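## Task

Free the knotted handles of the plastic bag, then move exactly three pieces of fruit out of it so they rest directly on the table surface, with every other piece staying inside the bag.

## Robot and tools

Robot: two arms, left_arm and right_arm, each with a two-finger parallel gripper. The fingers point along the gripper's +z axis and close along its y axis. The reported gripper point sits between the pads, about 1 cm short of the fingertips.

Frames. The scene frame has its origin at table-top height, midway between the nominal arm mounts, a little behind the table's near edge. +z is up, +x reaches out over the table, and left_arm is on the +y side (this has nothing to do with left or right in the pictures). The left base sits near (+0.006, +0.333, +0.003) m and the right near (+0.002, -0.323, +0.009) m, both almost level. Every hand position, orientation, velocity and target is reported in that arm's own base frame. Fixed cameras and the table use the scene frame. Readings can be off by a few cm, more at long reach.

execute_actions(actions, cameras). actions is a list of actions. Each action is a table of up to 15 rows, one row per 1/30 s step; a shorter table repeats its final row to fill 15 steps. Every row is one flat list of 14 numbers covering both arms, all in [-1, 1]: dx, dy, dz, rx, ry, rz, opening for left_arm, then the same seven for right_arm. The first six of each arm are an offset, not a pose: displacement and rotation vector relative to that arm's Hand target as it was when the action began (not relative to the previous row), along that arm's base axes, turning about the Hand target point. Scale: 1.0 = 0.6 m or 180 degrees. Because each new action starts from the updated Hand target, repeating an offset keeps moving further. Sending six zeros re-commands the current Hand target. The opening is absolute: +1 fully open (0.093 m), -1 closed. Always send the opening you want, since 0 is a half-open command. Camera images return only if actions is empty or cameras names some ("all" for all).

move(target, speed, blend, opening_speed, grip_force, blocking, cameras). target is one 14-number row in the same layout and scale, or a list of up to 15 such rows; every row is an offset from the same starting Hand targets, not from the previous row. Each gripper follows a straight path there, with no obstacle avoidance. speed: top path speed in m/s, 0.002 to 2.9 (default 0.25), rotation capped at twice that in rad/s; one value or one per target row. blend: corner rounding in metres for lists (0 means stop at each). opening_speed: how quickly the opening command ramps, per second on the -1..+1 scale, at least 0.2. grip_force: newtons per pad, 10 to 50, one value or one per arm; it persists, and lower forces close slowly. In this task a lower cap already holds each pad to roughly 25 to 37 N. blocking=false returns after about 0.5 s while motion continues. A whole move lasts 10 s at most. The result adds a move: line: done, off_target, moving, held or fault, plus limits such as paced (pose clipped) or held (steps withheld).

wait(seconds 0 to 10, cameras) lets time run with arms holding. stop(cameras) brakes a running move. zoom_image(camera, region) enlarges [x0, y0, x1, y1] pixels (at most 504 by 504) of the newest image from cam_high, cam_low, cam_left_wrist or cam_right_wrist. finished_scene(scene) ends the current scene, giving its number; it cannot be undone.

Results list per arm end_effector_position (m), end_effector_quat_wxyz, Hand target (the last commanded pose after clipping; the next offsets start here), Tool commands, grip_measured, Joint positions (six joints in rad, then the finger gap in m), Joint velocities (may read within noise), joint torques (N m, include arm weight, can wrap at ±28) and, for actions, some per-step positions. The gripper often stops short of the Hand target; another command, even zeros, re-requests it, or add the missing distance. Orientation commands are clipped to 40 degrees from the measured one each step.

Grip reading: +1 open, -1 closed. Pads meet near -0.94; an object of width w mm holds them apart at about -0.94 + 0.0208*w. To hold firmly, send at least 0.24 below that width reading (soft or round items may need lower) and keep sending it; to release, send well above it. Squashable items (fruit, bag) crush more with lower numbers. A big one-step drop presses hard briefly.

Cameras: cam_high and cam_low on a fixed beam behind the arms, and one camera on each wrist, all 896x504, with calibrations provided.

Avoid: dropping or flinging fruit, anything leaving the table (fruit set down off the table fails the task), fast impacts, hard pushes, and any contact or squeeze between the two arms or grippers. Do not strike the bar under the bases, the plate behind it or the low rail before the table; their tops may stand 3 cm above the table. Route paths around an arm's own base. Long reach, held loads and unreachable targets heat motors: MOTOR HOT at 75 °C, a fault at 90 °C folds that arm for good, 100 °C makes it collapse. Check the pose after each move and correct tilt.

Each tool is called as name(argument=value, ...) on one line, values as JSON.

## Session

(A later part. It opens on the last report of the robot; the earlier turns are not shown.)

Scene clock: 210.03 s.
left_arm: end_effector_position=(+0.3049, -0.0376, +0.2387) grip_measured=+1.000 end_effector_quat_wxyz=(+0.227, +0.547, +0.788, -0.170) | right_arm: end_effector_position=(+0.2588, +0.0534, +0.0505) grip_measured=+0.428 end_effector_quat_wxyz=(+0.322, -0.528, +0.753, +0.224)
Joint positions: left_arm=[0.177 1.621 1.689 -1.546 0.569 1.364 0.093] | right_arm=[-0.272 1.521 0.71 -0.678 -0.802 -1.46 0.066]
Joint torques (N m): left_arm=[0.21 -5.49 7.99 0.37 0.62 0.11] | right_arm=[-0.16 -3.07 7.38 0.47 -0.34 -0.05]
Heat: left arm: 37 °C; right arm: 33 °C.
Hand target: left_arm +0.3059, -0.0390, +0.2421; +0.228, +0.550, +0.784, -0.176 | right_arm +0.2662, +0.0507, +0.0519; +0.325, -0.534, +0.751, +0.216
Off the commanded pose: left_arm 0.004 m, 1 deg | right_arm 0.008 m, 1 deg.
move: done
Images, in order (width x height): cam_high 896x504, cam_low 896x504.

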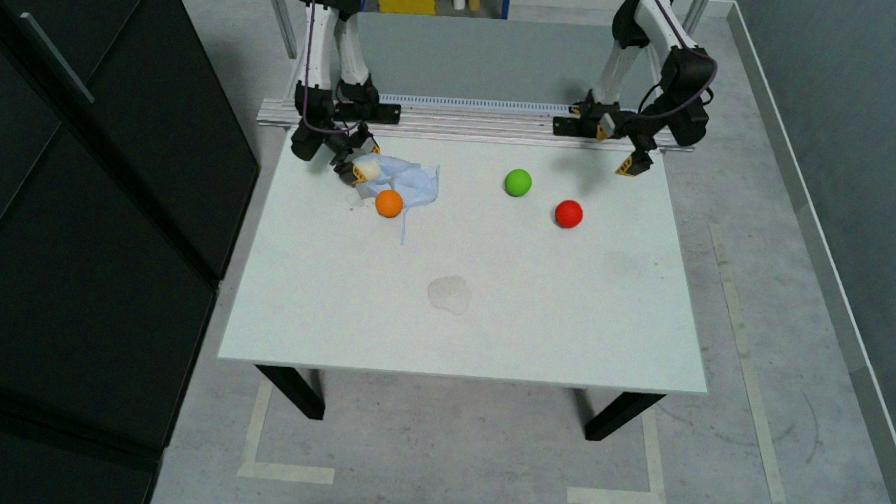

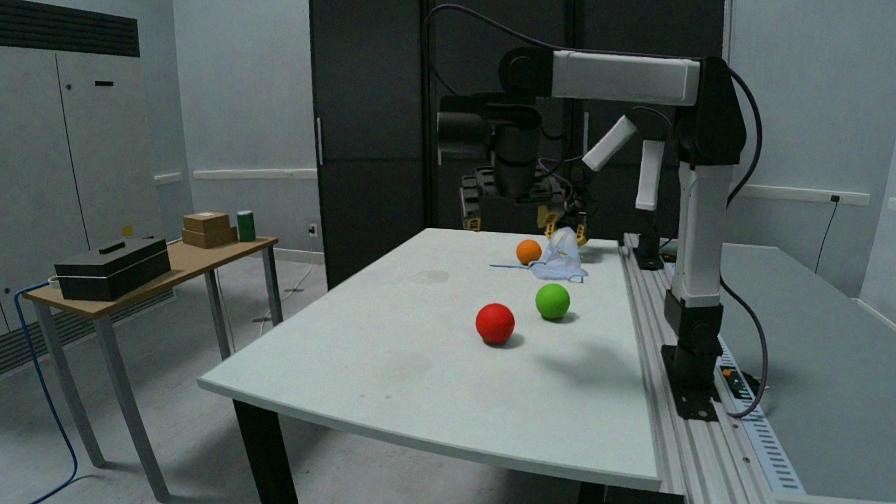

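move(target=[[0,0,0,0,0,0,1,-0.06,0.08,0.3,0,0,0,-0.3],[0,0,0,0,0,0,1,-0.06,0.17,0.22,0,0,0,-0.3],[0,0,0,0,0,0,1,-0.06,0.1,-0.02,0,0,0,-0.3]], speed=0.12, blend=0.02, cameras=["cam_low","cam_high"])

zoom_image(camera="cam_high", region=[330, 110, 460, 230])

zoom_image(camera="cam_low", region=[490, 190, 630, 330])

Scene clock: 215.33 s.
left_arm: end_effector_position=(+0.3047, -0.0377, +0.2387) grip_measured=+1.000 end_effector_quat_wxyz=(+0.227, +0.547, +0.788, -0.170) | right_arm: end_effector_position=(+0.2304, +0.1092, +0.0418) grip_measured=+0.428 end_effector_quat_wxyz=(+0.320, -0.532, +0.755, +0.210)
Joint positions: left_arm=[0.177 1.621 1.689 -1.547 0.569 1.364 0.093] | right_arm=[-0.009 1.303 0.486 -0.408 -0.721 -1.106 0.066]
Joint torques (N m): left_arm=[0.27 -5.49 8.01 0.37 0.61 0.14] | right_arm=[-0.47 -1.68 5.07 1.05 -0.49 -0.04]
Heat: left arm: 36 °C; right arm: 33 °C.
Hand target: left_arm +0.3059, -0.0390, +0.2421; +0.228, +0.550, +0.784, -0.177 | right_arm +0.2302, +0.1107, +0.0399; +0.324, -0.534, +0.751, +0.216
Off the commanded pose: left_arm 0.004 m, 1 deg | right_arm 0.002 m, 1 deg.
move: done
Images, in order (width x height): cam_high 896x504, cam_low 896x504.

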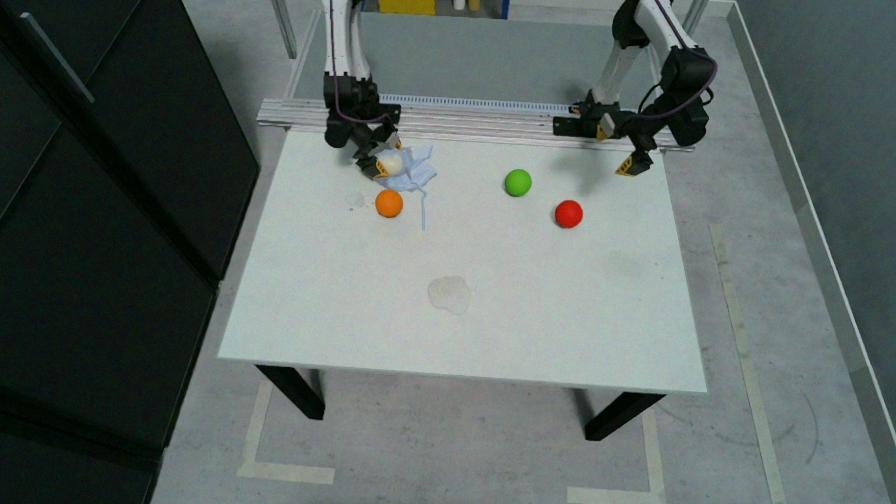

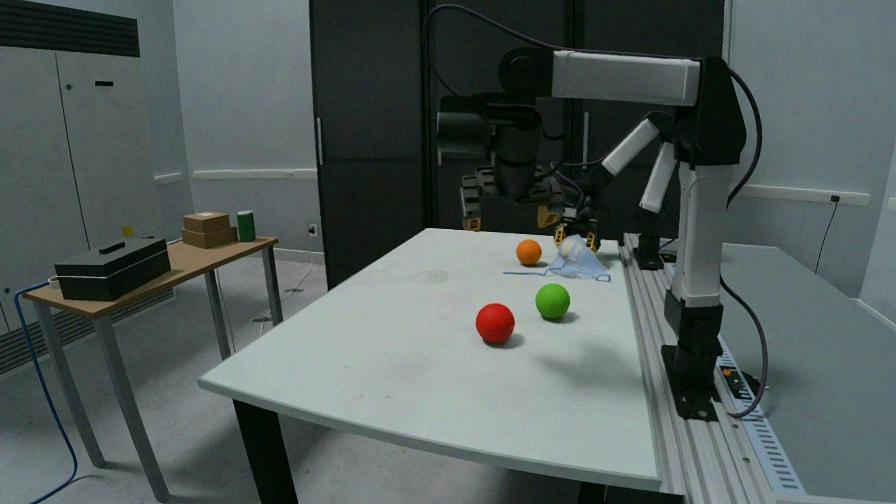

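Scaled by 3.877 from the camera's 896x504 image, which has a finer 1280x720 frame.

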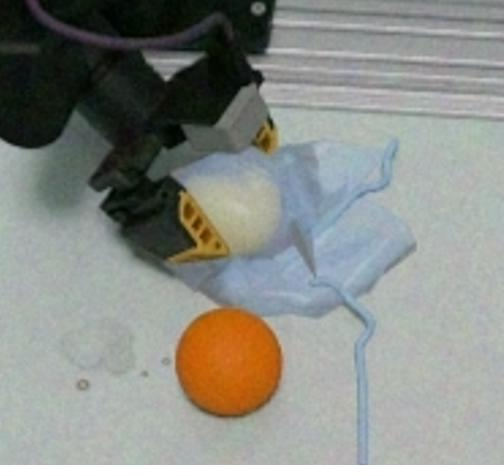

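Scaled by 3.600 from the camera's 896x504 image, which has a finer 1280x720 frame.

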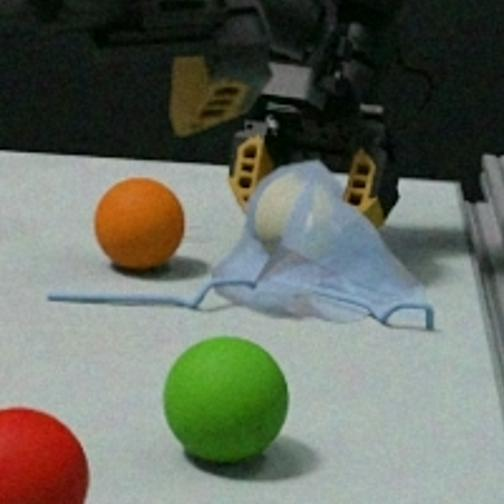

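move(target=[[0,0,0,0,0,0,1,0,0,-0.03,0,0,0,-0.3],[0,0,0,0,0,0,1,0,0,-0.015,0,0,0,1],[0,0,0,0,0,0,1,-0.05,-0.15,0.16,0,0,0,1],[0,0,0,0,0,0,1,-0.05,-0.15,0.35,0,0,0,1]], speed=[0.04,0.05,0.12,0.2], blend=[0,0,0.03,0], opening_speed=0.5, cameras=["cam_low","cam_high"])

zoom_image(camera="cam_high", region=[330, 110, 460, 230])

zoom_image(camera="cam_low", region=[490, 190, 630, 330])

Scene clock: 222.87 s.
left_arm: end_effector_position=(+0.3047, -0.0377, +0.2387) grip_measured=+1.000 end_effector_quat_wxyz=(+0.227, +0.547, +0.788, -0.170) | right_arm: end_effector_position=(+0.2036, +0.0200, +0.2463) grip_measured=+1.000 end_effector_quat_wxyz=(+0.362, -0.503, +0.775, +0.125)
Joint positions: left_arm=[0.177 1.621 1.689 -1.547 0.569 1.364 0.093] | right_arm=[-0.515 1.111 1.229 -1.543 -0.774 -1.607 0.093]
Joint torques (N m): left_arm=[0.28 -5.56 8.02 0.37 0.61 0.14] | right_arm=[0.35 -1.74 7.39 0.34 -0.24 0.12]
Heat: left arm: 35 °C; right arm: 33 °C.
Hand target: left_arm +0.3059, -0.0390, +0.2421; +0.228, +0.550, +0.784, -0.177 | right_arm +0.2002, +0.0207, +0.2499; +0.324, -0.534, +0.751, +0.216
Off the commanded pose: left_arm 0.004 m, 1 deg | right_arm 0.005 m, 12 deg.
joint sent to its limit (right arm) — joint 4 (wrist pitch), lower limit. The joint targets are off in orientation, not in position.
move: off_target (right_arm); target 2's new opening was sent with right_arm's hand 0.009 m and 3 deg from that target
Images, in order (width x height): cam_high 896x504, cam_low 896x504.

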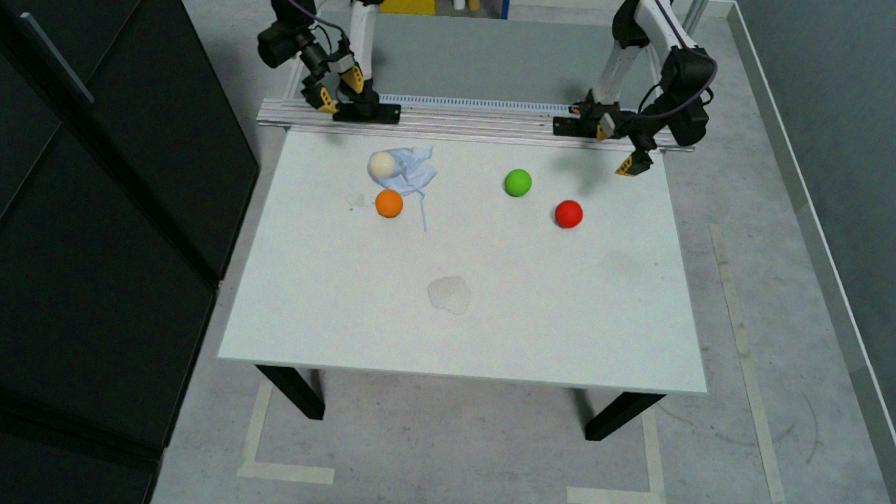

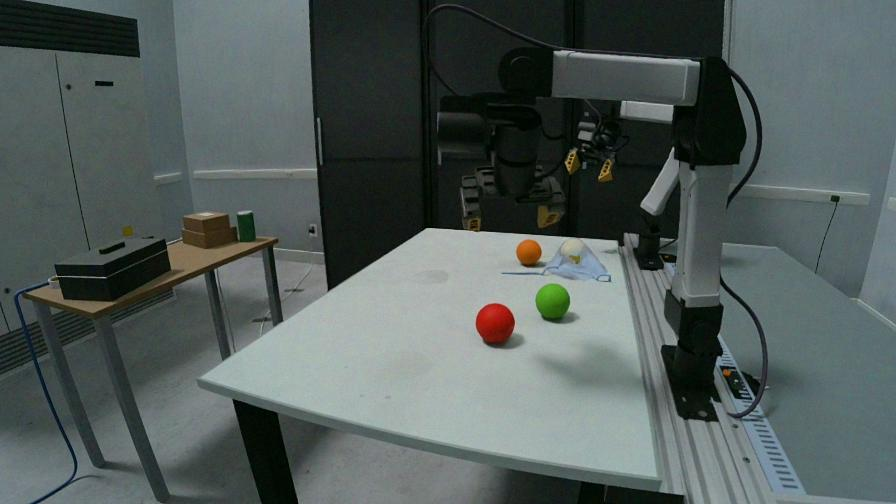

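Scaled by 3.877 from the camera's 896x504 image, which has a finer 1280x720 frame.

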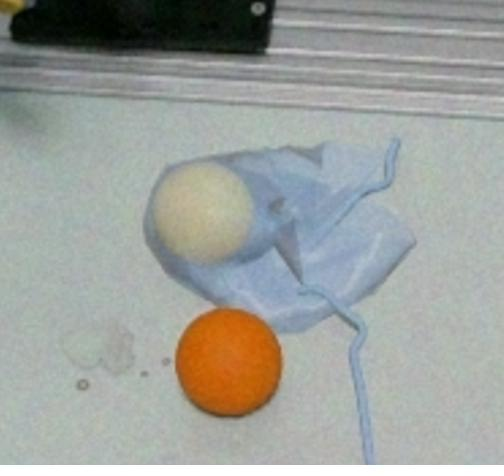

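Scaled by 3.600 from the camera's 896x504 image, which has a finer 1280x720 frame.

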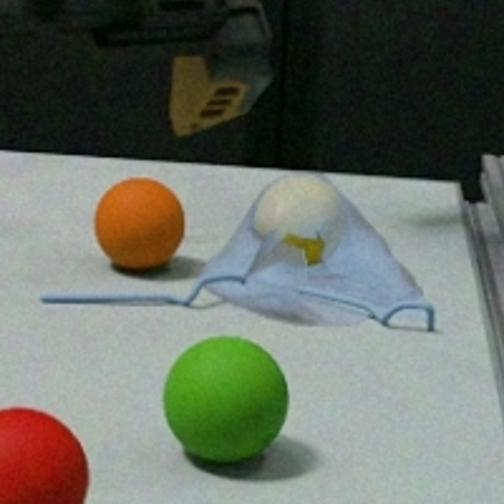

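finished_scene(scene=1)

The scene is finished: the task was done.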